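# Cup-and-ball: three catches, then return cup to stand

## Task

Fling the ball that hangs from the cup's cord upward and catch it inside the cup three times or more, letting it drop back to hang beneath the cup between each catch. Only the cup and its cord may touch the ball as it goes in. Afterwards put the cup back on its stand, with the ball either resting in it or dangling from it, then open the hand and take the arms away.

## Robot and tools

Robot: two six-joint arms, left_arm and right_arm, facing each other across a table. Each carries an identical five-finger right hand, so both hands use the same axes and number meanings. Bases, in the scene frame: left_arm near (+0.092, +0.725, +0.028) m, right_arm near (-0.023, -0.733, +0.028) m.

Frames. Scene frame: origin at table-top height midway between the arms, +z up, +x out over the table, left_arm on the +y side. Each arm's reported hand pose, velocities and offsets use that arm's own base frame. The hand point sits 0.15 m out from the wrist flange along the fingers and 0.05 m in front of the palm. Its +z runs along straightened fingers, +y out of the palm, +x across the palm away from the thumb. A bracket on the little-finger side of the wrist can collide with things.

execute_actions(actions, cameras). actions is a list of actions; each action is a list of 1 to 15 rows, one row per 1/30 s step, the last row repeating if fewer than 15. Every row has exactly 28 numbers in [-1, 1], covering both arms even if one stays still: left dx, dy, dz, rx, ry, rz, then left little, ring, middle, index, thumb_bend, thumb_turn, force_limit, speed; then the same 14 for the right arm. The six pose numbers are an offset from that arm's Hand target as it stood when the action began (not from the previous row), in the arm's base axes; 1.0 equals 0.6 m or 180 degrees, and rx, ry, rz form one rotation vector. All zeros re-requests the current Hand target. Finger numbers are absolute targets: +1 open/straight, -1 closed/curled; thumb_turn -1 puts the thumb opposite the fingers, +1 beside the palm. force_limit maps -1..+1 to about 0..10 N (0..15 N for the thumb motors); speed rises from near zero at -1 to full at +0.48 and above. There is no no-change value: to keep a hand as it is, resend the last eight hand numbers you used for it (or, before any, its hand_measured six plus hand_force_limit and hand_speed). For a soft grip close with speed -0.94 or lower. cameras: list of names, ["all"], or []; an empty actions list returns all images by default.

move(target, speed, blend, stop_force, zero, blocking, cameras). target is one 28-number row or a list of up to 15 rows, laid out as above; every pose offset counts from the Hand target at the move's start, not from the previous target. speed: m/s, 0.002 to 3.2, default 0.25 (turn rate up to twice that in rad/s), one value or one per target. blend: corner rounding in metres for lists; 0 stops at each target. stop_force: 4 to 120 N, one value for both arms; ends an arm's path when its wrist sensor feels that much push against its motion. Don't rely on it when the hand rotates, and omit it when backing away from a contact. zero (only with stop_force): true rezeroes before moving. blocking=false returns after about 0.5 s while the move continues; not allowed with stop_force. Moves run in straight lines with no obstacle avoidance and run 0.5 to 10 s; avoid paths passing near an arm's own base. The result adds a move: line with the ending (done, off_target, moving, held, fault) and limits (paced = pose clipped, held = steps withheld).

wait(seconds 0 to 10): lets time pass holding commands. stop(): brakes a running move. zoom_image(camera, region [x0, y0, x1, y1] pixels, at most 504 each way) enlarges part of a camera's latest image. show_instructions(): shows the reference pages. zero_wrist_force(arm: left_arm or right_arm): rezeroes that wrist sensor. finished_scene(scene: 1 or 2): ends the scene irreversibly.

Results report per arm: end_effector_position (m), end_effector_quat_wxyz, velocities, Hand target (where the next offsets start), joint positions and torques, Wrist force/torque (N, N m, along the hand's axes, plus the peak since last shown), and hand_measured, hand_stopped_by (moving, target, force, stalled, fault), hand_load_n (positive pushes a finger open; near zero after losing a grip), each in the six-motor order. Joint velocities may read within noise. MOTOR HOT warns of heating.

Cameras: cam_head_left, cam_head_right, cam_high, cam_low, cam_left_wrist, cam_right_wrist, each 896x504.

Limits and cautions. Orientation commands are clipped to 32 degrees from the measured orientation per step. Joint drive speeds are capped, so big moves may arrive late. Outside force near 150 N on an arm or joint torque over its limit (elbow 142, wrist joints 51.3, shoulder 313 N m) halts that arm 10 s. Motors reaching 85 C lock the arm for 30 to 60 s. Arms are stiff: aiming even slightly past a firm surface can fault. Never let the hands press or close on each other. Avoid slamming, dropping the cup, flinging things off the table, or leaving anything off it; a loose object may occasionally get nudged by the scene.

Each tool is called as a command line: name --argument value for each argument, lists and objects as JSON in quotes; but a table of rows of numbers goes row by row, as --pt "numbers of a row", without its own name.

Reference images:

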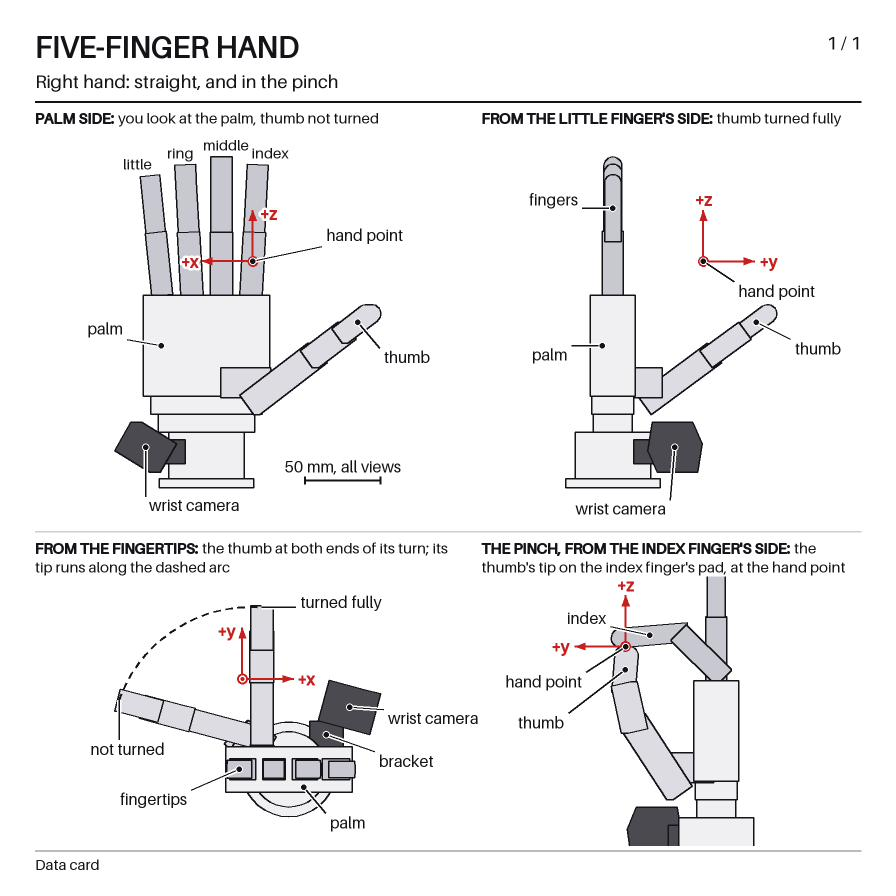

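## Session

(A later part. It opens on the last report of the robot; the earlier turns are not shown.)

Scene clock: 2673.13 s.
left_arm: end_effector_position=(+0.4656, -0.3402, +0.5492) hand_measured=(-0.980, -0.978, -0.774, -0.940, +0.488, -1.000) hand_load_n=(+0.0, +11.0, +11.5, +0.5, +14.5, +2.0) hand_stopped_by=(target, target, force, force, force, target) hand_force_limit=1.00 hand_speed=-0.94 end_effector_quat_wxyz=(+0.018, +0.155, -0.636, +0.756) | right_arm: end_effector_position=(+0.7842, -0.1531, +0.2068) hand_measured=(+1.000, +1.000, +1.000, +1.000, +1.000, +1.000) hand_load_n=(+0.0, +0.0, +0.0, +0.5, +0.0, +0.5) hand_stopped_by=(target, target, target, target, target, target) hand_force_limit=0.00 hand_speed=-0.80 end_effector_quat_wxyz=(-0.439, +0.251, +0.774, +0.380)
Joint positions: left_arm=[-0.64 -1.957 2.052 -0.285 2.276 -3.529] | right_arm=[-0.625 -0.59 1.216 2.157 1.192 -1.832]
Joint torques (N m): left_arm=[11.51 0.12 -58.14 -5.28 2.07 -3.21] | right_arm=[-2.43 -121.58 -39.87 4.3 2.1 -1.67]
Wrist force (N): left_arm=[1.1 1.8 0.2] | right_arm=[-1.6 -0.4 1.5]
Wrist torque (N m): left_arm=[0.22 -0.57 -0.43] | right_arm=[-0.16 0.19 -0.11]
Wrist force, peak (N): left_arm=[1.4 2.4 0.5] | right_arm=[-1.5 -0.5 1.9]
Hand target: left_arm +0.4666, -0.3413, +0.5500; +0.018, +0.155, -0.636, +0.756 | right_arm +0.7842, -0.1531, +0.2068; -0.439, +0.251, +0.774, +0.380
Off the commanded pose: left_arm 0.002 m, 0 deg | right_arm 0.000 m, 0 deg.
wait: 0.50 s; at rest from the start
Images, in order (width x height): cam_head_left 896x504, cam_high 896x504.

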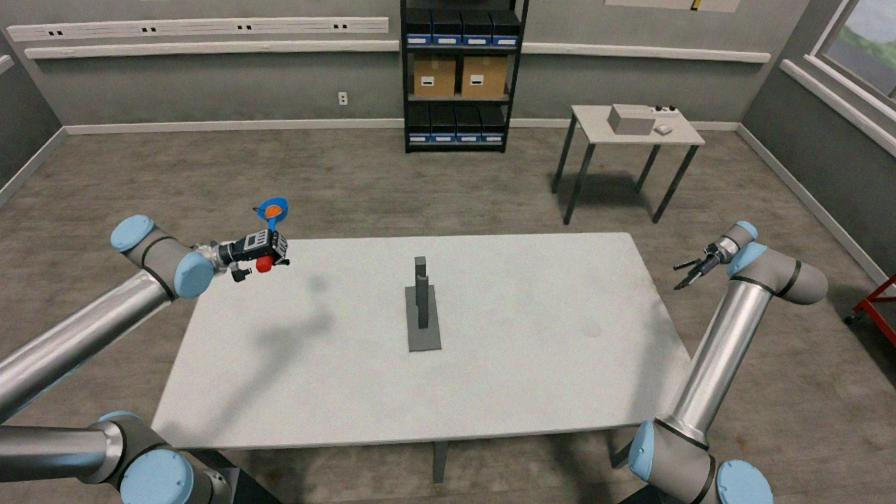

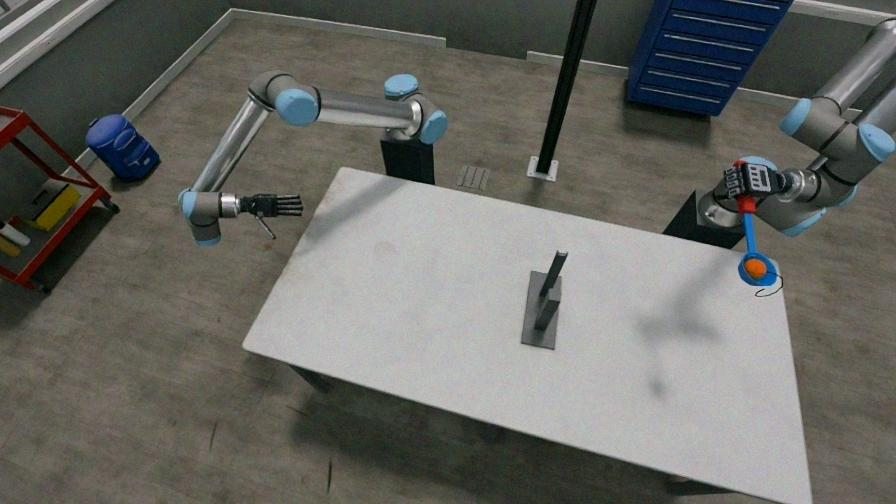

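move --target '[-0.056,-0.1645,-0.6,0,0,0,-0.98,-0.98,-0.98,-0.98,-0.98,-1,1,-0.94,0,0,0,0,0,0,1,1,1,1,1,1,0,-0.8]' --speed 0.2 --cameras '["cam_low", "cam_high"]'

move --target '[0,0,0,0.36,0,0,-0.98,-0.98,-0.98,-0.98,-0.98,-1,1,-0.94,0,0,0,0,0,0,1,1,1,1,1,1,0,-0.8]' --speed 0.35 --cameras '["cam_low", "cam_high"]'

zoom_image --camera "cam_low" --region '[420, 100, 720, 330]'

Scene clock: 2715.63 s.
left_arm: end_effector_position=(+0.4330, -0.4400, +0.1901) hand_measured=(-0.980, -0.978, -0.774, -0.940, +0.488, -1.000) hand_load_n=(+0.0, +11.0, +11.5, +1.0, +15.0, +2.0) hand_stopped_by=(target, target, force, force, force, target) hand_force_limit=1.00 hand_speed=-0.94 end_effector_quat_wxyz=(+0.018, +0.155, -0.636, +0.756) | right_arm: end_effector_position=(+0.7842, -0.1531, +0.2068) hand_measured=(+1.000, +1.000, +1.000, +1.000, +1.000, +1.000) hand_load_n=(+0.0, +0.0, -0.5, +0.0, +0.0, +0.0) hand_stopped_by=(target, target, target, target, target, target) hand_force_limit=0.00 hand_speed=-0.80 end_effector_quat_wxyz=(-0.439, +0.251, +0.774, +0.380)
Joint positions: left_arm=[-0.902 -1.57 2.5 -1.089 2.019 -3.475] | right_arm=[-0.625 -0.59 1.216 2.157 1.192 -1.832]
Joint torques (N m): left_arm=[-17.68 -16.56 -16.49 -5.35 -2.63 -3.42] | right_arm=[-3.75 -120.66 -39.39 4.2 2.19 -1.64]
Wrist force (N): left_arm=[1.2 2.6 -0.4] | right_arm=[-1.5 -0.4 1.6]
Wrist torque (N m): left_arm=[0.38 -0.55 -0.59] | right_arm=[-0.16 0.16 -0.10]
Wrist force, peak (N): left_arm=[0.8 4.3 -0.2] | right_arm=[-1.6 -0.6 2.1]
Hand target: left_arm +0.4330, -0.4400, +0.1900; +0.018, +0.155, -0.636, +0.756 | right_arm +0.7842, -0.1531, +0.2068; -0.439, +0.251, +0.774, +0.380
Off the commanded pose: left_arm 0.000 m, 0 deg | right_arm 0.000 m, 0 deg.
move: done
Images, in order (width x height): cam_high 896x504, cam_low 896x504.

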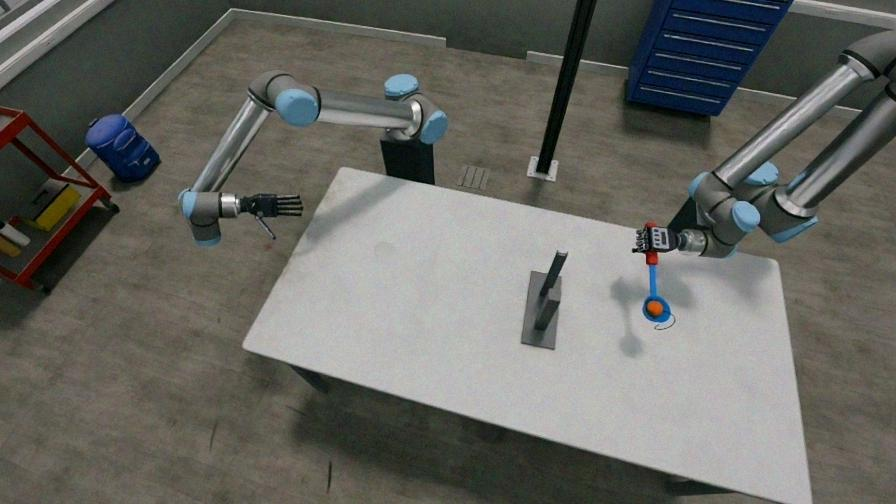

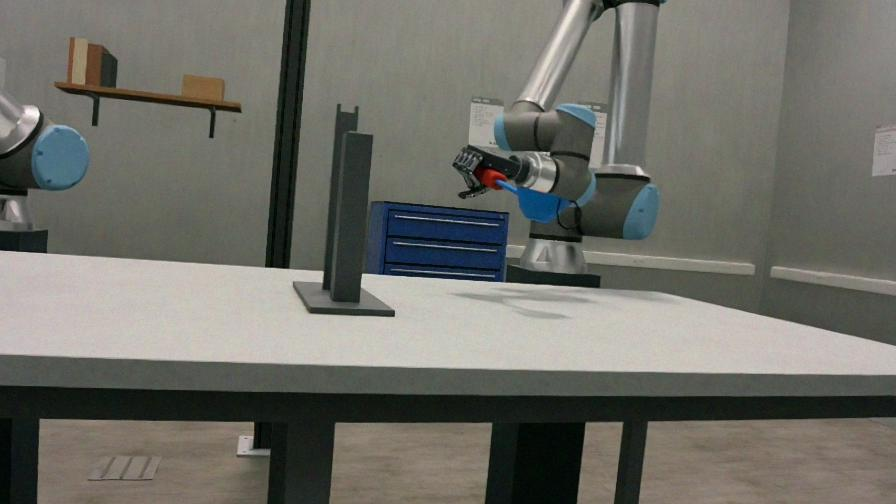

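Scene clock: 2717.90 s.
left_arm: end_effector_position=(+0.4330, -0.4400, +0.1900) hand_measured=(-0.980, -0.980, -0.774, -0.940, +0.488, -1.000) hand_load_n=(+0.0, +0.5, +11.0, +11.0, +14.5, +4.0) hand_stopped_by=(target, target, force, force, force, target) hand_force_limit=1.00 hand_speed=-0.94 end_effector_quat_wxyz=(+0.068, -0.141, +0.942, -0.298) | right_arm: end_effector_position=(+0.7842, -0.1531, +0.2068) hand_measured=(+1.000, +1.000, +1.000, +1.000, +1.000, +1.000) hand_load_n=(+0.0, +0.0, +0.0, +0.0, +0.0, +0.0) hand_stopped_by=(target, target, target, target, target, target) hand_force_limit=0.00 hand_speed=-0.80 end_effector_quat_wxyz=(-0.439, +0.251, +0.774, +0.380)
Joint positions: left_arm=[-1.126 -1.454 1.963 0.442 1.613 -3.007] | right_arm=[-0.625 -0.59 1.216 2.157 1.192 -1.832]
Joint torques (N m): left_arm=[-18.01 -30.32 -48.75 4.48 -2.59 -3.52] | right_arm=[-3.2 -120.14 -39.68 4.14 2.08 -1.62]
Wrist force (N): left_arm=[1.1 0.7 3.2] | right_arm=[-1.3 -0.3 1.4]
Wrist torque (N m): left_arm=[-0.20 0.13 -0.47] | right_arm=[-0.15 0.14 -0.09]
Wrist force, peak (N): left_arm=[1.4 0.5 3.9] | right_arm=[-1.5 -0.4 1.8]
Hand target: left_arm +0.4330, -0.4400, +0.1900; +0.068, -0.141, +0.942, -0.298 | right_arm +0.7842, -0.1531, +0.2068; -0.439, +0.251, +0.774, +0.380
Off the commanded pose: left_arm 0.000 m, 0 deg | right_arm 0.000 m, 0 deg.
move: done
Images, in order (width x height): cam_high 896x504, cam_low 896x504.

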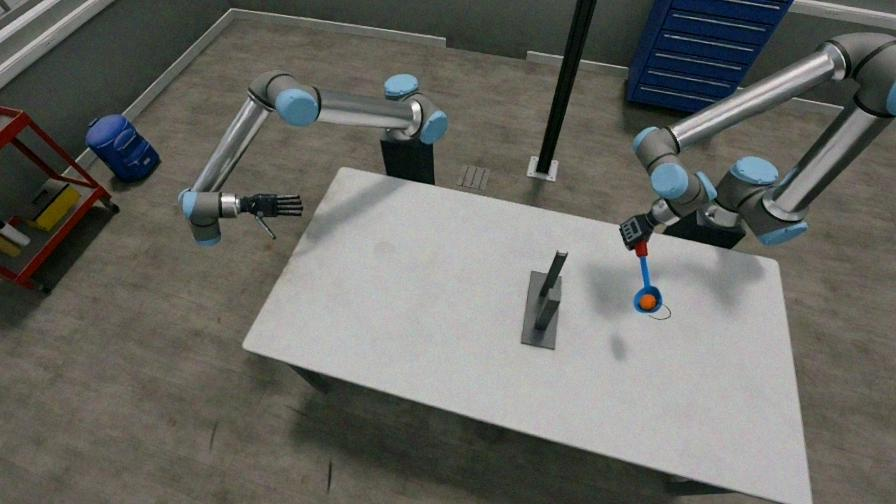

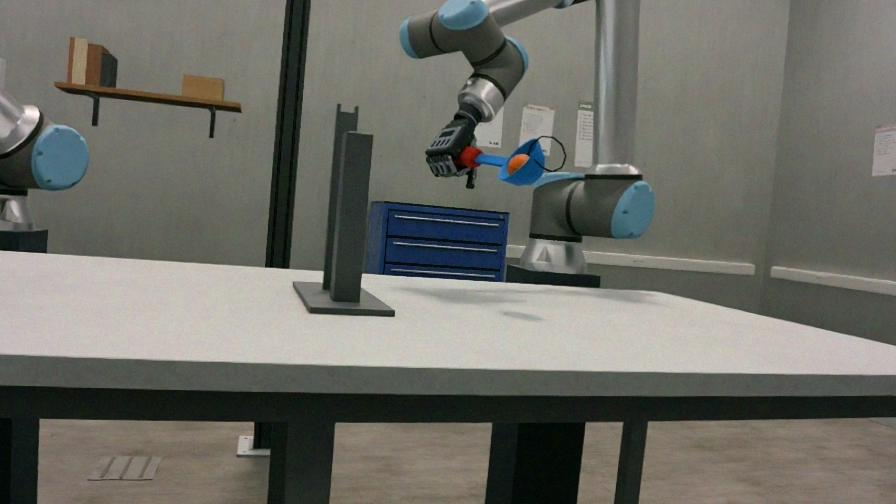

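Scaled by 1.680.

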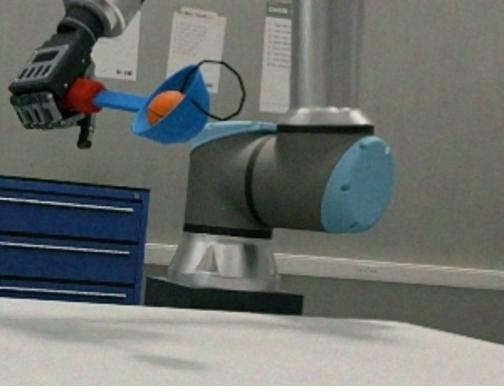

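move --target '[0,0,-0.03,0.16,0,0,-0.98,-0.98,-0.98,-0.98,-0.98,-1,1,-0.94,0,0,0,0,0,0,1,1,1,1,1,1,0,-0.8]' --speed 0.3 --cameras '["cam_low", "cam_high"]'

wait --seconds 0.6 --cameras '["cam_low", "cam_high"]'

zoom_image --camera "cam_low" --region '[420, 100, 720, 330]'

Scene clock: 2727.70 s.
left_arm: end_effector_position=(+0.4330, -0.4400, +0.1720) hand_measured=(-0.980, -0.980, -0.774, -0.940, +0.488, -1.000) hand_load_n=(+0.0, +0.0, +11.5, +15.0, +14.5, +4.5) hand_stopped_by=(target, target, force, force, force, target) hand_force_limit=1.00 hand_speed=-0.94 end_effector_quat_wxyz=(+0.101, -0.120, +0.986, -0.054) | right_arm: end_effector_position=(+0.7842, -0.1531, +0.2068) hand_measured=(+1.000, +1.000, +1.000, +1.000, +1.000, +1.000) hand_load_n=(+0.0, +0.5, +0.0, +0.0, +0.0, +0.0) hand_stopped_by=(target, target, target, target, target, target) hand_force_limit=0.00 hand_speed=-0.80 end_effector_quat_wxyz=(-0.439, +0.251, +0.774, +0.380)
Joint positions: left_arm=[-1.223 -1.218 1.777 0.859 1.399 -3.022] | right_arm=[-0.625 -0.59 1.216 2.157 1.192 -1.832]
Joint torques (N m): left_arm=[-14.61 -50.08 -44.16 5.62 -3.65 -3.44] | right_arm=[-3.61 -120.9 -39.81 4.31 1.98 -1.53]
Wrist force (N): left_arm=[1.2 -0.1 4.8] | right_arm=[-1.5 -0.4 1.2]
Wrist torque (N m): left_arm=[-0.37 0.53 -0.03] | right_arm=[-0.15 0.17 -0.10]
Wrist force, peak (N): left_arm=[1.7 0.2 5.5] | right_arm=[-1.6 -0.6 1.7]
Hand target: left_arm +0.4330, -0.4400, +0.1720; +0.101, -0.120, +0.986, -0.054 | right_arm +0.7842, -0.1531, +0.2068; -0.439, +0.251, +0.774, +0.380
Off the commanded pose: left_arm 0.000 m, 0 deg | right_arm 0.000 m, 0 deg.
move: done
Images, in order (width x height): cam_high 896x504, cam_low 896x504.

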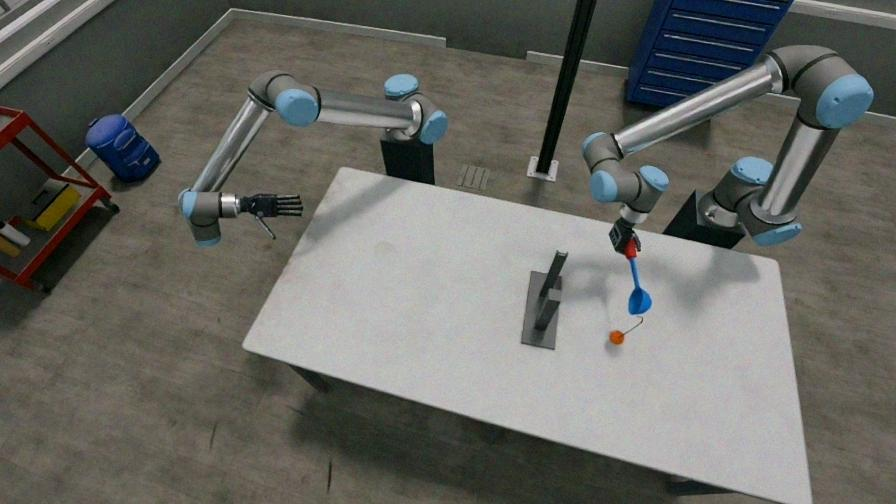

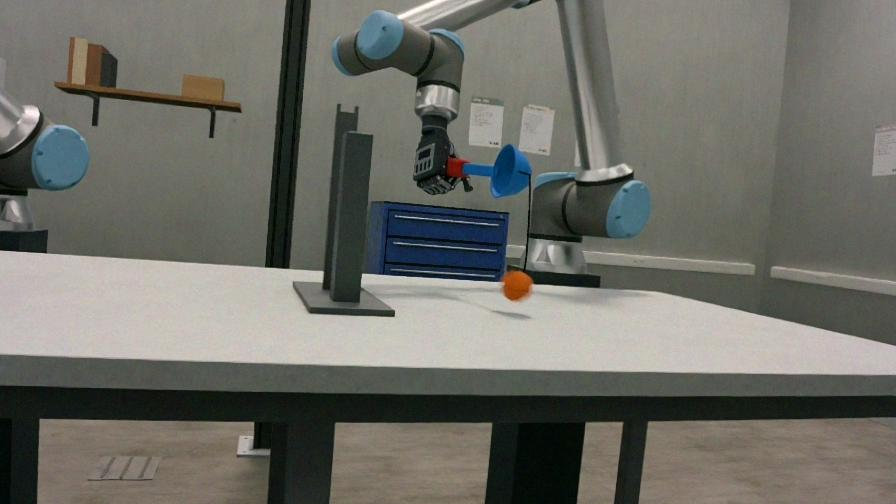

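Scene clock: 2728.30 s.
left_arm: end_effector_position=(+0.4330, -0.4400, +0.1720) hand_measured=(-0.980, -0.980, -0.774, -0.940, +0.488, -1.000) hand_load_n=(+0.5, +0.0, +11.5, +14.5, +14.5, +5.0) hand_stopped_by=(target, target, force, force, force, target) hand_force_limit=1.00 hand_speed=-0.94 end_effector_quat_wxyz=(+0.101, -0.120, +0.986, -0.054) | right_arm: end_effector_position=(+0.7842, -0.1531, +0.2068) hand_measured=(+1.000, +1.000, +1.000, +1.000, +1.000, +1.000) hand_load_n=(+0.0, +0.0, +0.0, +0.0, +0.0, +0.0) hand_stopped_by=(target, target, target, target, target, target) hand_force_limit=0.00 hand_speed=-0.80 end_effector_quat_wxyz=(-0.439, +0.251, +0.774, +0.380)
Joint positions: left_arm=[-1.223 -1.218 1.777 0.859 1.399 -3.022] | right_arm=[-0.625 -0.59 1.216 2.157 1.192 -1.832]
Joint torques (N m): left_arm=[-15.32 -49.86 -44.86 5.7 -2.81 -3.31] | right_arm=[-2.48 -120.18 -39.78 4.42 2.07 -1.74]
Wrist force (N): left_arm=[1.1 -1.2 4.2] | right_arm=[-1.5 -0.5 1.5]
Wrist torque (N m): left_arm=[-0.37 0.39 0.14] | right_arm=[-0.18 0.17 -0.11]
Wrist force, peak (N): left_arm=[1.0 -0.4 4.8] | right_arm=[-1.7 -0.5 1.5]
Hand target: left_arm +0.4330, -0.4400, +0.1720; +0.101, -0.120, +0.986, -0.054 | right_arm +0.7842, -0.1531, +0.2068; -0.439, +0.251, +0.774, +0.380
Off the commanded pose: left_arm 0.000 m, 0 deg | right_arm 0.000 m, 0 deg.
wait: 0.60 s; at rest by 0.17 s
Images, in order (width x height): cam_high 896x504, cam_low 896x504.

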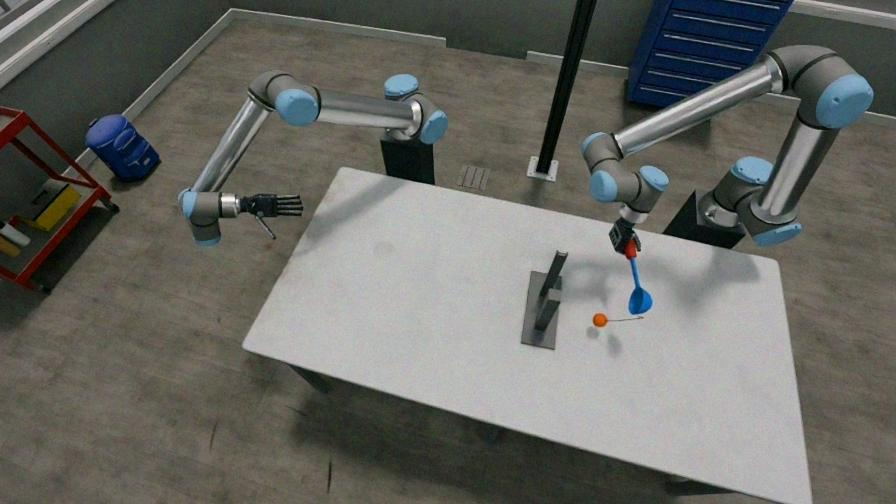

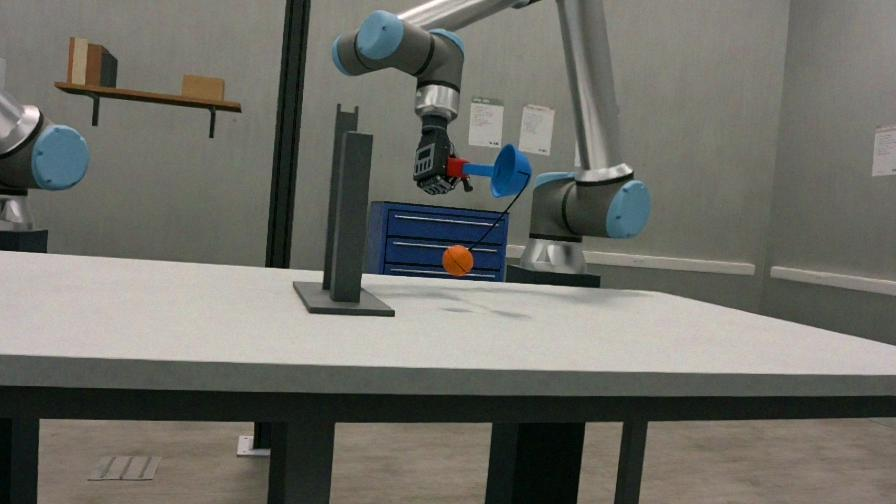

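Scaled by 1.680.

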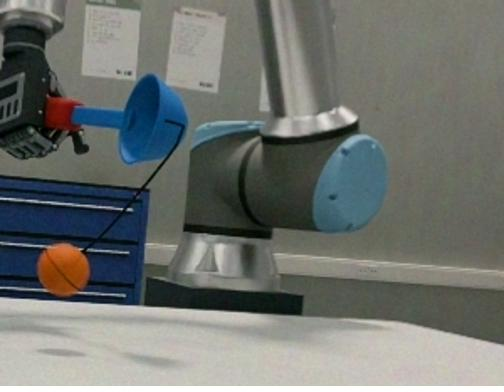

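move --target '[0,-0.0217,0.13,-0.52,0,0,-0.98,-0.98,-0.98,-0.98,-0.98,-1,1,-0.94,0,0,0,0,0,0,1,1,1,1,1,1,0,-0.8]' --speed 0.3 --cameras '["cam_low"]'

move --target '[0,0,-0.0717,0,0,0,-0.98,-0.98,-0.98,-0.98,-0.98,-1,1,-0.94,0,0,0,0,0,0,1,1,1,1,1,1,0,-0.8]' --speed 0.012

wait --seconds 1.5 --cameras '["cam_low"]'

zoom_image --camera "cam_low" --region '[460, 160, 660, 330]'

Scene clock: 2741.73 s.
left_arm: end_effector_position=(+0.4330, -0.4530, +0.2500) hand_measured=(-0.980, -0.980, -0.774, -0.940, +0.488, -1.000) hand_load_n=(+0.0, +0.0, +11.0, +9.5, +14.5, +3.0) hand_stopped_by=(target, target, force, force, force, target) hand_force_limit=1.00 hand_speed=-0.94 end_effector_quat_wxyz=(+0.018, +0.155, -0.636, +0.756) | right_arm: end_effector_position=(+0.7842, -0.1531, +0.2068) hand_measured=(+1.000, +1.000, +1.000, +1.000, +1.000, +1.000) hand_load_n=(+0.0, +0.0, +0.0, +0.0, +0.0, +0.0) hand_stopped_by=(target, target, target, target, target, target) hand_force_limit=0.00 hand_speed=-0.80 end_effector_quat_wxyz=(-0.439, +0.251, +0.774, +0.380)
Joint positions: left_arm=[-0.924 -1.677 2.438 -0.92 1.998 -3.471] | right_arm=[-0.625 -0.59 1.216 2.157 1.192 -1.832]
Joint torques (N m): left_arm=[11.79 -10.35 -21.56 -5.84 -2.94 -3.62] | right_arm=[-3.14 -120.62 -39.86 4.42 2.03 -1.63]
Wrist force (N): left_arm=[0.8 2.6 -1.0] | right_arm=[-1.3 -0.5 1.6]
Wrist torque (N m): left_arm=[0.33 -0.59 -0.38] | right_arm=[-0.17 0.14 -0.10]
Wrist force, peak (N): left_arm=[1.5 -1.2 5.0] | right_arm=[-1.6 -0.5 1.8]
Hand target: left_arm +0.4330, -0.4530, +0.2500; +0.018, +0.155, -0.636, +0.756 | right_arm +0.7842, -0.1531, +0.2068; -0.439, +0.251, +0.774, +0.380
Off the commanded pose: left_arm 0.000 m, 0 deg | right_arm 0.000 m, 0 deg.
move: done
Images, in order (width x height): cam_low 896x504.

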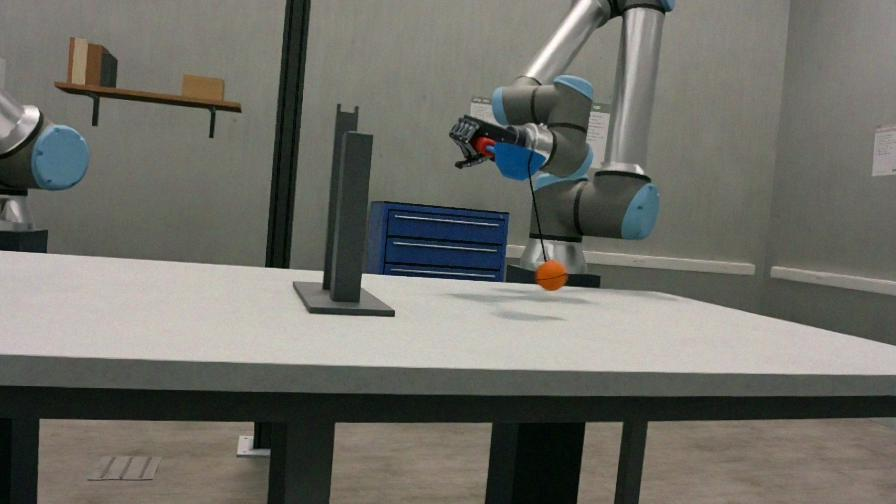

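Scene clock: 2745.63 s.
left_arm: end_effector_position=(+0.4330, -0.4530, +0.2071) hand_measured=(-0.980, -0.980, -0.774, -0.940, +0.488, -1.000) hand_load_n=(+0.0, +0.0, +11.5, +10.0, +14.5, +3.5) hand_stopped_by=(target, target, force, force, force, target) hand_force_limit=1.00 hand_speed=-0.94 end_effector_quat_wxyz=(+0.018, +0.155, -0.636, +0.756) | right_arm: end_effector_position=(+0.7842, -0.1531, +0.2068) hand_measured=(+1.000, +1.000, +1.000, +1.000, +1.000, +1.000) hand_load_n=(+0.0, +0.0, +0.0, +0.0, +0.0, +0.0) hand_stopped_by=(target, target, target, target, target, target) hand_force_limit=0.00 hand_speed=-0.80 end_effector_quat_wxyz=(-0.439, +0.251, +0.774, +0.380)
Joint positions: left_arm=[-0.924 -1.595 2.476 -1.039 1.998 -3.471] | right_arm=[-0.625 -0.59 1.216 2.157 1.192 -1.832]
Joint torques (N m): left_arm=[4.52 -14.24 -17.94 -4.97 -0.45 -3.44] | right_arm=[-2.93 -121.08 -40.07 4.21 2.34 -1.72]
Wrist force (N): left_arm=[0.6 2.3 -0.3] | right_arm=[-1.4 -0.2 1.2]
Wrist torque (N m): left_arm=[0.29 -0.45 -0.28] | right_arm=[-0.12 0.16 -0.09]
Wrist force, peak (N): left_arm=[1.0 3.0 -0.9] | right_arm=[-1.7 -0.3 1.8]
Hand target: left_arm +0.4330, -0.4530, +0.2070; +0.018, +0.155, -0.636, +0.756 | right_arm +0.7842, -0.1531, +0.2068; -0.439, +0.251, +0.774, +0.380
Off the commanded pose: left_arm 0.000 m, 0 deg | right_arm 0.000 m, 0 deg.
move: done

Scene clock: 2747.13 s.
left_arm: end_effector_position=(+0.4330, -0.4530, +0.2070) hand_measured=(-0.980, -0.980, -0.774, -0.940, +0.488, -1.000) hand_load_n=(+0.0, +0.0, +11.5, +9.5, +15.0, +3.0) hand_stopped_by=(target, target, force, force, force, target) hand_force_limit=1.00 hand_speed=-0.94 end_effector_quat_wxyz=(+0.018, +0.155, -0.636, +0.756) | right_arm: end_effector_position=(+0.7842, -0.1531, +0.2068) hand_measured=(+1.000, +1.000, +1.000, +1.000, +1.000, +1.000) hand_load_n=(+0.0, +0.0, +0.0, +0.0, +0.0, +0.0) hand_stopped_by=(target, target, target, target, target, target) hand_force_limit=0.00 hand_speed=-0.80 end_effector_quat_wxyz=(-0.439, +0.251, +0.774, +0.380)
Joint positions: left_arm=[-0.924 -1.595 2.476 -1.039 1.998 -3.471] | right_arm=[-0.625 -0.59 1.216 2.157 1.192 -1.832]
Joint torques (N m): left_arm=[3.95 -13.74 -18.44 -5.35 0.48 -3.56] | right_arm=[-3.35 -121.25 -40.11 4.41 2.12 -1.73]
Wrist force (N): left_arm=[0.9 2.2 -0.2] | right_arm=[-1.6 -0.5 1.8]
Wrist torque (N m): left_arm=[0.27 -0.50 -0.27] | right_arm=[-0.20 0.18 -0.11]
Wrist force, peak (N): left_arm=[1.1 2.5 -0.3] | right_arm=[-1.6 -0.7 1.7]
Hand target: left_arm +0.4330, -0.4530, +0.2070; +0.018, +0.155, -0.636, +0.756 | right_arm +0.7842, -0.1531, +0.2068; -0.439, +0.251, +0.774, +0.380
Off the commanded pose: left_arm 0.000 m, 0 deg | right_arm 0.000 m, 0 deg.
wait: 1.50 s; at rest by 0.17 s
Images, in order (width x height): cam_low 896x504.

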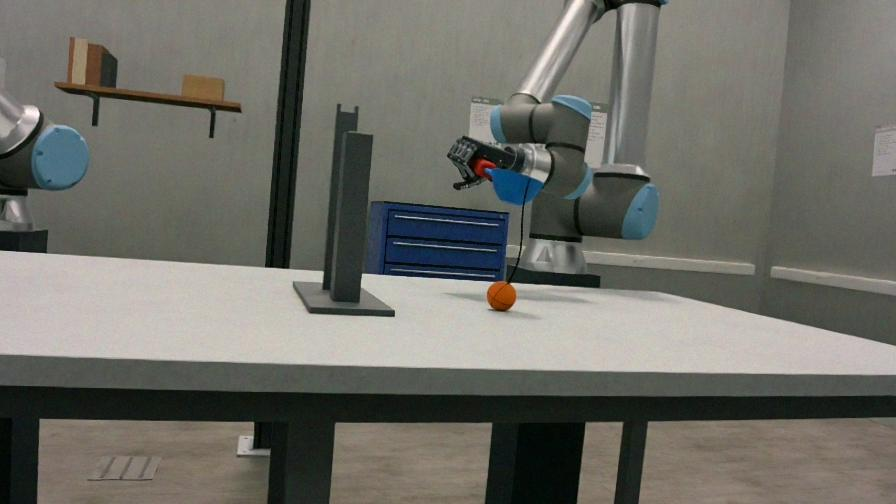

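Scaled by 2.520.

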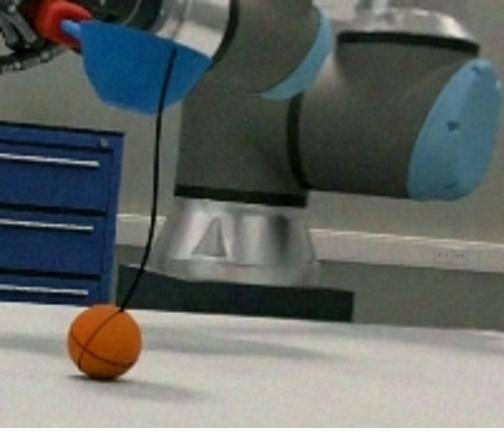

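move --target '[0,-0.111,0,0,0.018,0.052,-0.98,-0.98,-0.98,-0.98,-0.98,-1,1,-0.94,0,0,0,0,0,0,1,1,1,1,1,1,0,-0.8]' --speed 0.05

wait --seconds 0.5 --cameras '["cam_low", "cam_high", "cam_right_wrist"]'

zoom_image --camera "cam_low" --region '[410, 160, 610, 330]'

zoom_image --camera "cam_high" --region '[560, 200, 720, 340]'

Scene clock: 2788.43 s.
left_arm: end_effector_position=(+0.4330, -0.5196, +0.2070) hand_measured=(-0.980, -0.980, -0.774, -0.940, +0.488, -1.000) hand_load_n=(+0.0, +0.0, +11.5, +9.5, +14.5, +3.0) hand_stopped_by=(target, target, force, force, force, target) hand_force_limit=1.00 hand_speed=-0.94 end_effector_quat_wxyz=(-0.026, +0.228, -0.620, +0.750) | right_arm: end_effector_position=(+0.7842, -0.1531, +0.2068) hand_measured=(+1.000, +1.000, +1.000, +1.000, +1.000, +1.000) hand_load_n=(+0.0, +0.0, +0.0, +0.0, +0.0, +0.0) hand_stopped_by=(target, target, target, target, target, target) hand_force_limit=0.00 hand_speed=-0.80 end_effector_quat_wxyz=(-0.439, +0.251, +0.774, +0.380)
Joint positions: left_arm=[-1.129 -1.578 2.444 -0.993 1.626 -3.467] | right_arm=[-0.625 -0.59 1.216 2.157 1.192 -1.832]
Joint torques (N m): left_arm=[-15 -16.95 -43.84 -1.21 -2.64 -3.65] | right_arm=[-3.17 -119.89 -39.72 4.3 2.1 -1.59]
Wrist force (N): left_arm=[0.9 1.8 -0.8] | right_arm=[-1.3 -0.6 1.5]
Wrist torque (N m): left_arm=[0.25 -0.46 -0.45] | right_arm=[-0.19 0.14 -0.10]
Wrist force, peak (N): left_arm=[0.9 2.7 -0.1] | right_arm=[-1.9 -0.5 1.7]
Hand target: left_arm +0.4330, -0.5196, +0.2070; -0.026, +0.228, -0.620, +0.750 | right_arm +0.7842, -0.1531, +0.2068; -0.439, +0.251, +0.774, +0.380
Off the commanded pose: left_arm 0.000 m, 0 deg | right_arm 0.000 m, 0 deg.
move: done

Scene clock: 2788.93 s.
left_arm: end_effector_position=(+0.4330, -0.5196, +0.2070) hand_measured=(-0.980, -0.980, -0.774, -0.940, +0.488, -1.000) hand_load_n=(+0.0, +0.0, +11.5, +10.0, +14.5, +3.0) hand_stopped_by=(target, target, force, force, force, target) hand_force_limit=1.00 hand_speed=-0.94 end_effector_quat_wxyz=(-0.026, +0.228, -0.620, +0.750) | right_arm: end_effector_position=(+0.7842, -0.1531, +0.2068) hand_measured=(+1.000, +1.000, +1.000, +1.000, +1.000, +1.000) hand_load_n=(+0.0, +0.0, +0.0, +0.0, +0.0, +0.0) hand_stopped_by=(target, target, target, target, target, target) hand_force_limit=0.00 hand_speed=-0.80 end_effector_quat_wxyz=(-0.439, +0.251, +0.774, +0.380)
Joint positions: left_arm=[-1.129 -1.578 2.444 -0.993 1.625 -3.467] | right_arm=[-0.625 -0.59 1.216 2.157 1.192 -1.832]
Joint torques (N m): left_arm=[-17.49 -16.91 -42.97 -1.36 -2.73 -3.73] | right_arm=[-3.66 -120.94 -39.5 4.25 2.23 -1.61]
Wrist force (N): left_arm=[1.0 1.8 -0.6] | right_arm=[-1.5 -0.5 1.7]
Wrist torque (N m): left_arm=[0.26 -0.46 -0.45] | right_arm=[-0.18 0.17 -0.11]
Wrist force, peak (N): left_arm=[1.0 2.0 -0.6] | right_arm=[-1.5 -0.5 1.7]
Hand target: left_arm +0.4330, -0.5196, +0.2070; -0.026, +0.228, -0.620, +0.750 | right_arm +0.7842, -0.1531, +0.2068; -0.439, +0.251, +0.774, +0.380
Off the commanded pose: left_arm 0.000 m, 0 deg | right_arm 0.000 m, 0 deg.
wait: 0.50 s; at rest by 0.17 s
Images, in order (width x height): cam_high 896x504, cam_low 896x504, cam_right_wrist 896x504.

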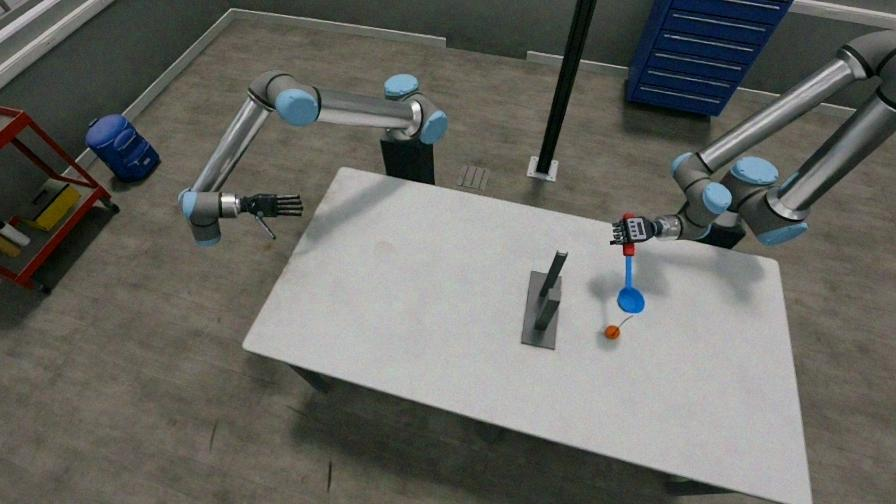

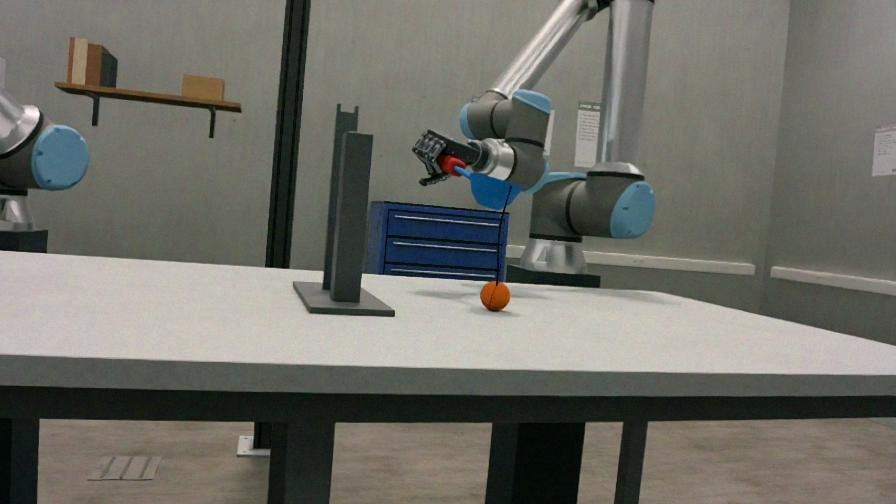

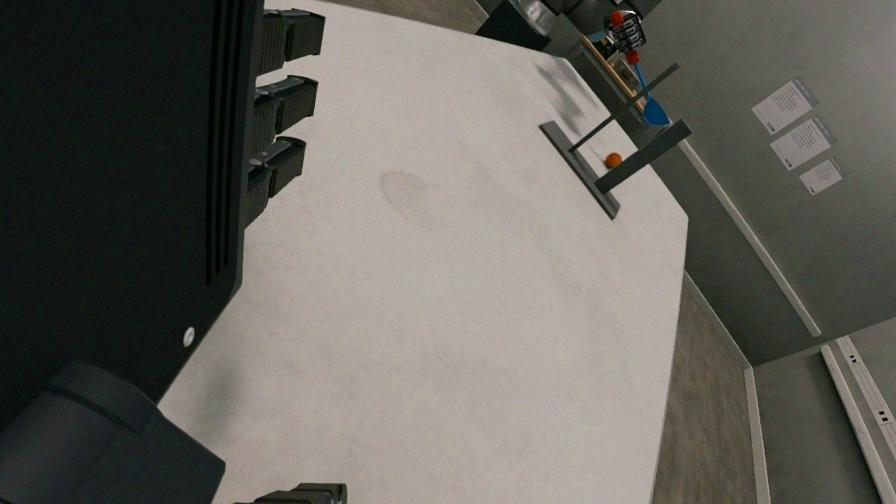

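Scaled by 2.520.

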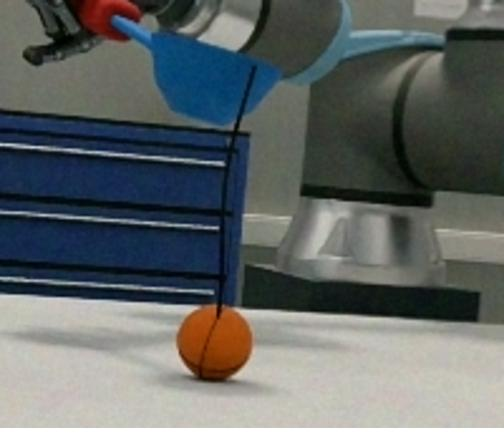

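Scaled by 3.150.

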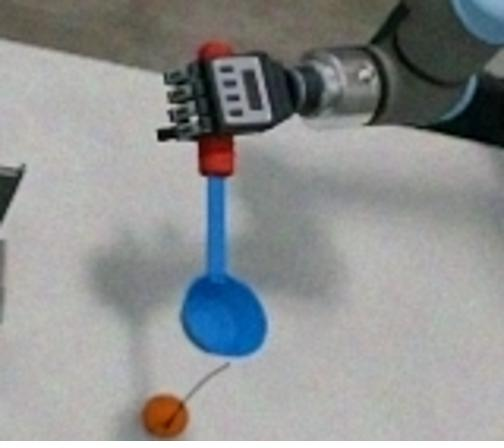

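move --pt "0 -0.0167 0 0.035 0 0 -0.98 -0.98 -0.98 -0.98 -0.98 -1 1 -0.94 0 0 0 0 0 0 1 1 1 1 1 1 0 -0.8" --pt "0 -0.0167 0.04 0.035 0 0 -0.98 -0.98 -0.98 -0.98 -0.98 -1 1 -0.94 0 0 0 0 0 0 1 1 1 1 1 1 0 -0.8" --speed '[0.03, 0.005]'

wait --seconds 0.2 --cameras '["cam_low"]'

zoom_image --camera "cam_low" --region '[410, 160, 610, 330]'

wait --seconds 0.2 --cameras '["cam_low"]'

zoom_image --camera "cam_low" --region '[410, 160, 610, 330]'

wait --seconds 0.2 --cameras '["cam_low"]'

zoom_image --camera "cam_low" --region '[410, 160, 610, 330]'

Scene clock: 2812.43 s.
left_arm: end_effector_position=(+0.4330, -0.5296, +0.2309) hand_measured=(-0.980, -0.980, -0.774, -0.940, +0.488, -1.000) hand_load_n=(+0.0, +0.0, +11.5, +9.5, +15.0, +3.5) hand_stopped_by=(target, target, force, force, force, target) hand_force_limit=1.00 hand_speed=-0.94 end_effector_quat_wxyz=(+0.038, -0.226, +0.660, -0.715) | right_arm: end_effector_position=(+0.7842, -0.1531, +0.2068) hand_measured=(+1.000, +1.000, +1.000, +1.000, +1.000, +1.000) hand_load_n=(+0.0, +0.0, +0.0, +0.0, +0.0, +0.0) hand_stopped_by=(target, target, target, target, target, target) hand_force_limit=0.00 hand_speed=-0.80 end_effector_quat_wxyz=(-0.439, +0.251, +0.774, +0.380)
Joint positions: left_arm=[-1.146 -1.63 2.362 -0.758 1.613 -3.419] | right_arm=[-0.625 -0.59 1.216 2.157 1.192 -1.832]
Joint torques (N m): left_arm=[-17.04 -38.92 -46.86 -1.26 -2.83 4.24] | right_arm=[-3.36 -121.91 -39.78 4.26 2.09 -1.73]
Wrist force (N): left_arm=[1.0 2.1 0.0] | right_arm=[-1.5 -0.4 1.4]
Wrist torque (N m): left_arm=[0.17 -0.46 -0.79] | right_arm=[-0.15 0.17 -0.10]
Wrist force, peak (N): left_arm=[1.3 2.4 -0.1] | right_arm=[-1.7 -0.4 1.8]
Hand target: left_arm +0.4330, -0.5296, +0.2310; +0.038, -0.226, +0.660, -0.715 | right_arm +0.7842, -0.1531, +0.2068; -0.439, +0.251, +0.774, +0.380
Off the commanded pose: left_arm 0.000 m, 0 deg | right_arm 0.000 m, 0 deg.
move: done

Scene clock: 2812.63 s.
left_arm: end_effector_position=(+0.4330, -0.5296, +0.2310) hand_measured=(-0.980, -0.980, -0.774, -0.940, +0.488, -1.000) hand_load_n=(+0.0, +0.0, +11.5, +10.0, +15.0, +3.0) hand_stopped_by=(target, target, force, force, force, target) hand_force_limit=1.00 hand_speed=-0.94 end_effector_quat_wxyz=(+0.038, -0.226, +0.660, -0.715) | right_arm: end_effector_position=(+0.7842, -0.1531, +0.2068) hand_measured=(+1.000, +1.000, +1.000, +1.000, +1.000, +1.000) hand_load_n=(+0.0, +0.0, +0.0, +0.0, -0.5, +0.0) hand_stopped_by=(target, target, target, target, target, target) hand_force_limit=0.00 hand_speed=-0.80 end_effector_quat_wxyz=(-0.439, +0.251, +0.774, +0.380)
Joint positions: left_arm=[-1.146 -1.63 2.362 -0.758 1.613 -3.419] | right_arm=[-0.625 -0.59 1.216 2.157 1.192 -1.832]
Joint torques (N m): left_arm=[-14.98 -35.25 -46.46 -1.24 -2.93 3.91] | right_arm=[-3.7 -122.54 -39.98 4.44 2.18 -1.71]
Wrist force (N): left_arm=[1.3 2.2 0.0] | right_arm=[-1.5 -0.5 1.4]
Wrist torque (N m): left_arm=[0.20 -0.50 -0.77] | right_arm=[-0.17 0.17 -0.10]
Wrist force, peak (N): left_arm=[1.4 2.2 0.0] | right_arm=[-1.6 -0.5 1.6]
Hand target: left_arm +0.4330, -0.5296, +0.2310; +0.038, -0.226, +0.660, -0.715 | right_arm +0.7842, -0.1531, +0.2068; -0.439, +0.251, +0.774, +0.380
Off the commanded pose: left_arm 0.000 m, 0 deg | right_arm 0.000 m, 0 deg.
wait: 0.20 s; at rest by 0.17 s
Images, in order (width x height): cam_low 896x504.

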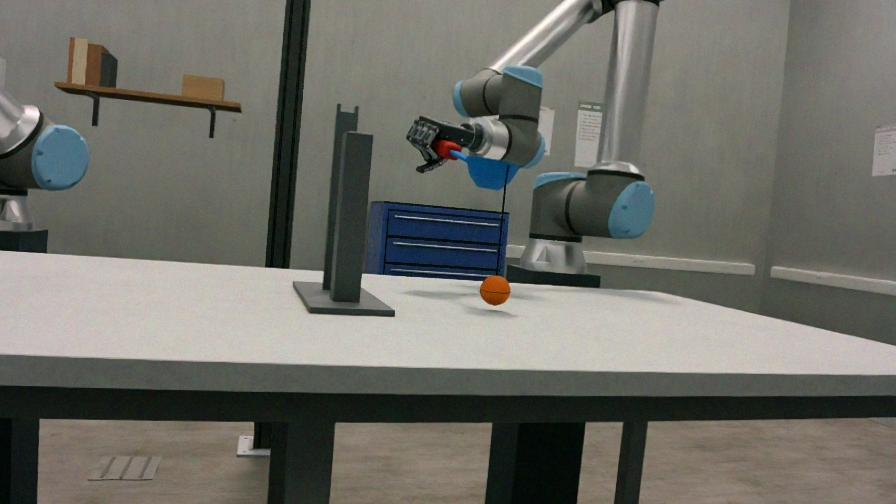

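Scaled by 2.520.

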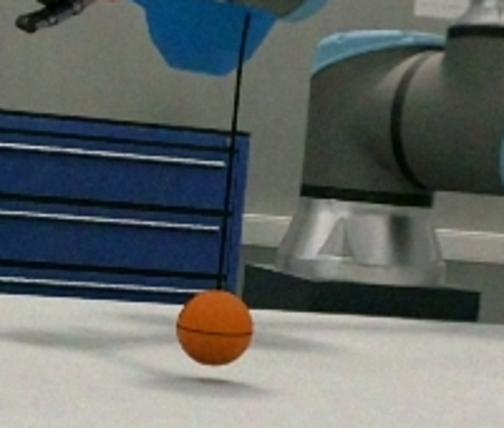

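Scene clock: 2812.83 s.
left_arm: end_effector_position=(+0.4330, -0.5296, +0.2310) hand_measured=(-0.980, -0.980, -0.774, -0.940, +0.488, -1.000) hand_load_n=(+0.0, +0.0, +11.5, +10.0, +14.5, +3.0) hand_stopped_by=(target, target, force, force, force, target) hand_force_limit=1.00 hand_speed=-0.94 end_effector_quat_wxyz=(+0.038, -0.226, +0.660, -0.715) | right_arm: end_effector_position=(+0.7842, -0.1531, +0.2068) hand_measured=(+1.000, +1.000, +1.000, +1.000, +1.000, +1.000) hand_load_n=(+0.0, +0.5, +0.0, +0.0, +0.0, +0.0) hand_stopped_by=(target, target, target, target, target, target) hand_force_limit=0.00 hand_speed=-0.80 end_effector_quat_wxyz=(-0.439, +0.251, +0.774, +0.380)
Joint positions: left_arm=[-1.146 -1.63 2.362 -0.758 1.613 -3.419] | right_arm=[-0.625 -0.59 1.216 2.157 1.192 -1.832]
Joint torques (N m): left_arm=[-16.23 -34.96 -47.11 -0.97 -2.55 4.05] | right_arm=[-3.52 -121.75 -39.18 4.26 2.09 -1.63]
Wrist force (N): left_arm=[1.1 2.2 0.2] | right_arm=[-1.4 -0.5 1.6]
Wrist torque (N m): left_arm=[0.18 -0.49 -0.78] | right_arm=[-0.18 0.15 -0.10]
Wrist force, peak (N): left_arm=[1.2 2.4 0.0] | right_arm=[-1.4 -0.3 1.9]
Hand target: left_arm +0.4330, -0.5296, +0.2310; +0.038, -0.226, +0.660, -0.715 | right_arm +0.7842, -0.1531, +0.2068; -0.439, +0.251, +0.774, +0.380
Off the commanded pose: left_arm 0.000 m, 0 deg | right_arm 0.000 m, 0 deg.
wait: 0.20 s; at rest by 0.17 s
Images, in order (width x height): cam_low 896x504.

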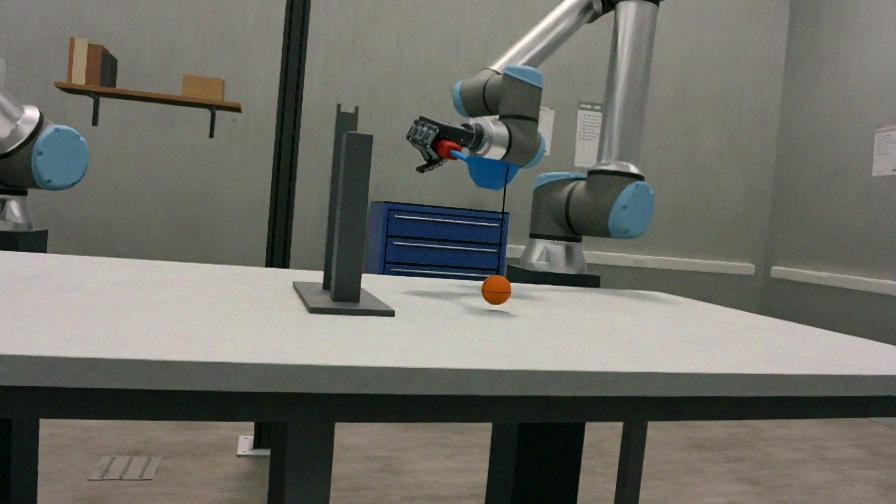

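Scaled by 2.520.

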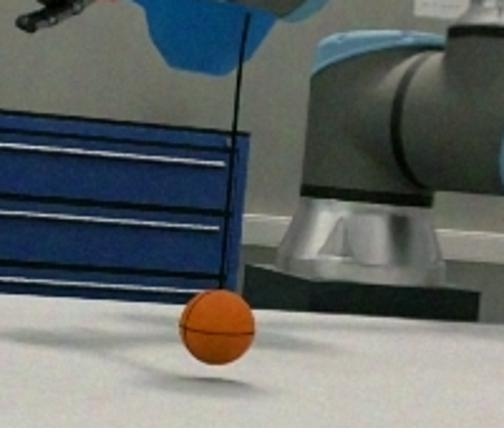

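Scene clock: 2813.03 s.
left_arm: end_effector_position=(+0.4330, -0.5296, +0.2310) hand_measured=(-0.980, -0.980, -0.774, -0.940, +0.488, -1.000) hand_load_n=(+0.0, +0.0, +11.5, +9.5, +15.0, +3.0) hand_stopped_by=(target, target, force, force, force, target) hand_force_limit=1.00 hand_speed=-0.94 end_effector_quat_wxyz=(+0.038, -0.226, +0.660, -0.715) | right_arm: end_effector_position=(+0.7842, -0.1531, +0.2068) hand_measured=(+1.000, +1.000, +1.000, +1.000, +1.000, +1.000) hand_load_n=(+0.0, +0.0, +0.0, +0.0, +0.5, +0.0) hand_stopped_by=(target, target, target, target, target, target) hand_force_limit=0.00 hand_speed=-0.80 end_effector_quat_wxyz=(-0.439, +0.251, +0.774, +0.380)
Joint positions: left_arm=[-1.146 -1.63 2.362 -0.758 1.613 -3.419] | right_arm=[-0.625 -0.59 1.216 2.157 1.192 -1.832]
Joint torques (N m): left_arm=[-17.63 -34.02 -47.66 -0.85 -2.57 3.92] | right_arm=[-3.44 -120.78 -39.77 4.54 1.98 -1.52]
Wrist force (N): left_arm=[1.1 2.3 -0.4] | right_arm=[-1.5 -0.7 1.4]
Wrist torque (N m): left_arm=[0.22 -0.47 -0.78] | right_arm=[-0.21 0.18 -0.11]
Wrist force, peak (N): left_arm=[0.9 2.5 -0.1] | right_arm=[-1.5 -0.5 1.8]
Hand target: left_arm +0.4330, -0.5296, +0.2310; +0.038, -0.226, +0.660, -0.715 | right_arm +0.7842, -0.1531, +0.2068; -0.439, +0.251, +0.774, +0.380
Off the commanded pose: left_arm 0.000 m, 0 deg | right_arm 0.000 m, 0 deg.
wait: 0.20 s; at rest by 0.17 s
Images, in order (width x height): cam_low 896x504.

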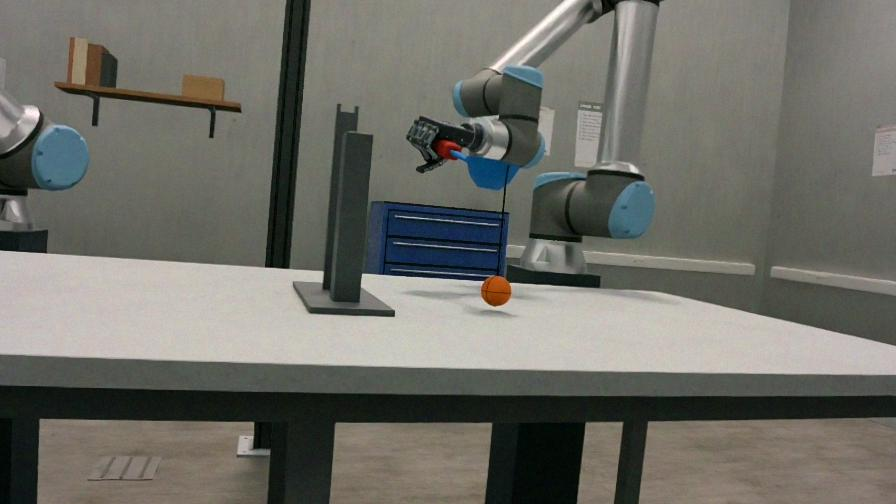

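Scaled by 2.520.

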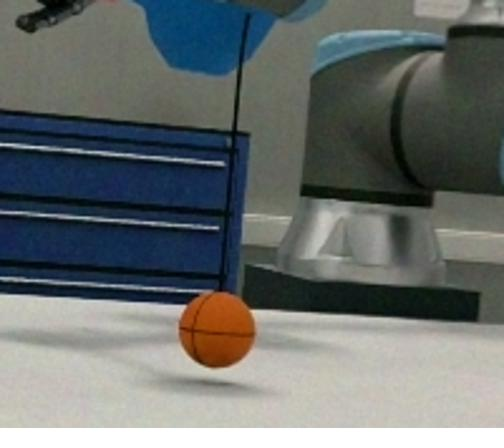

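zoom_image --camera "cam_low" --region '[400, 100, 560, 220]'

Scaled by 3.150.

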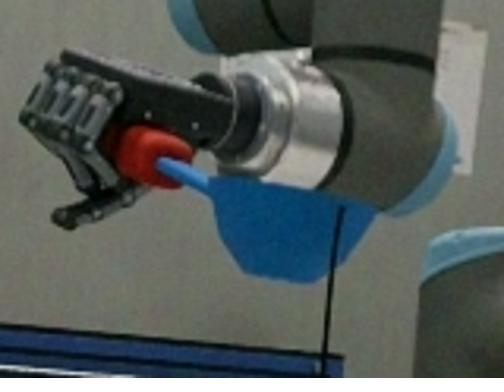

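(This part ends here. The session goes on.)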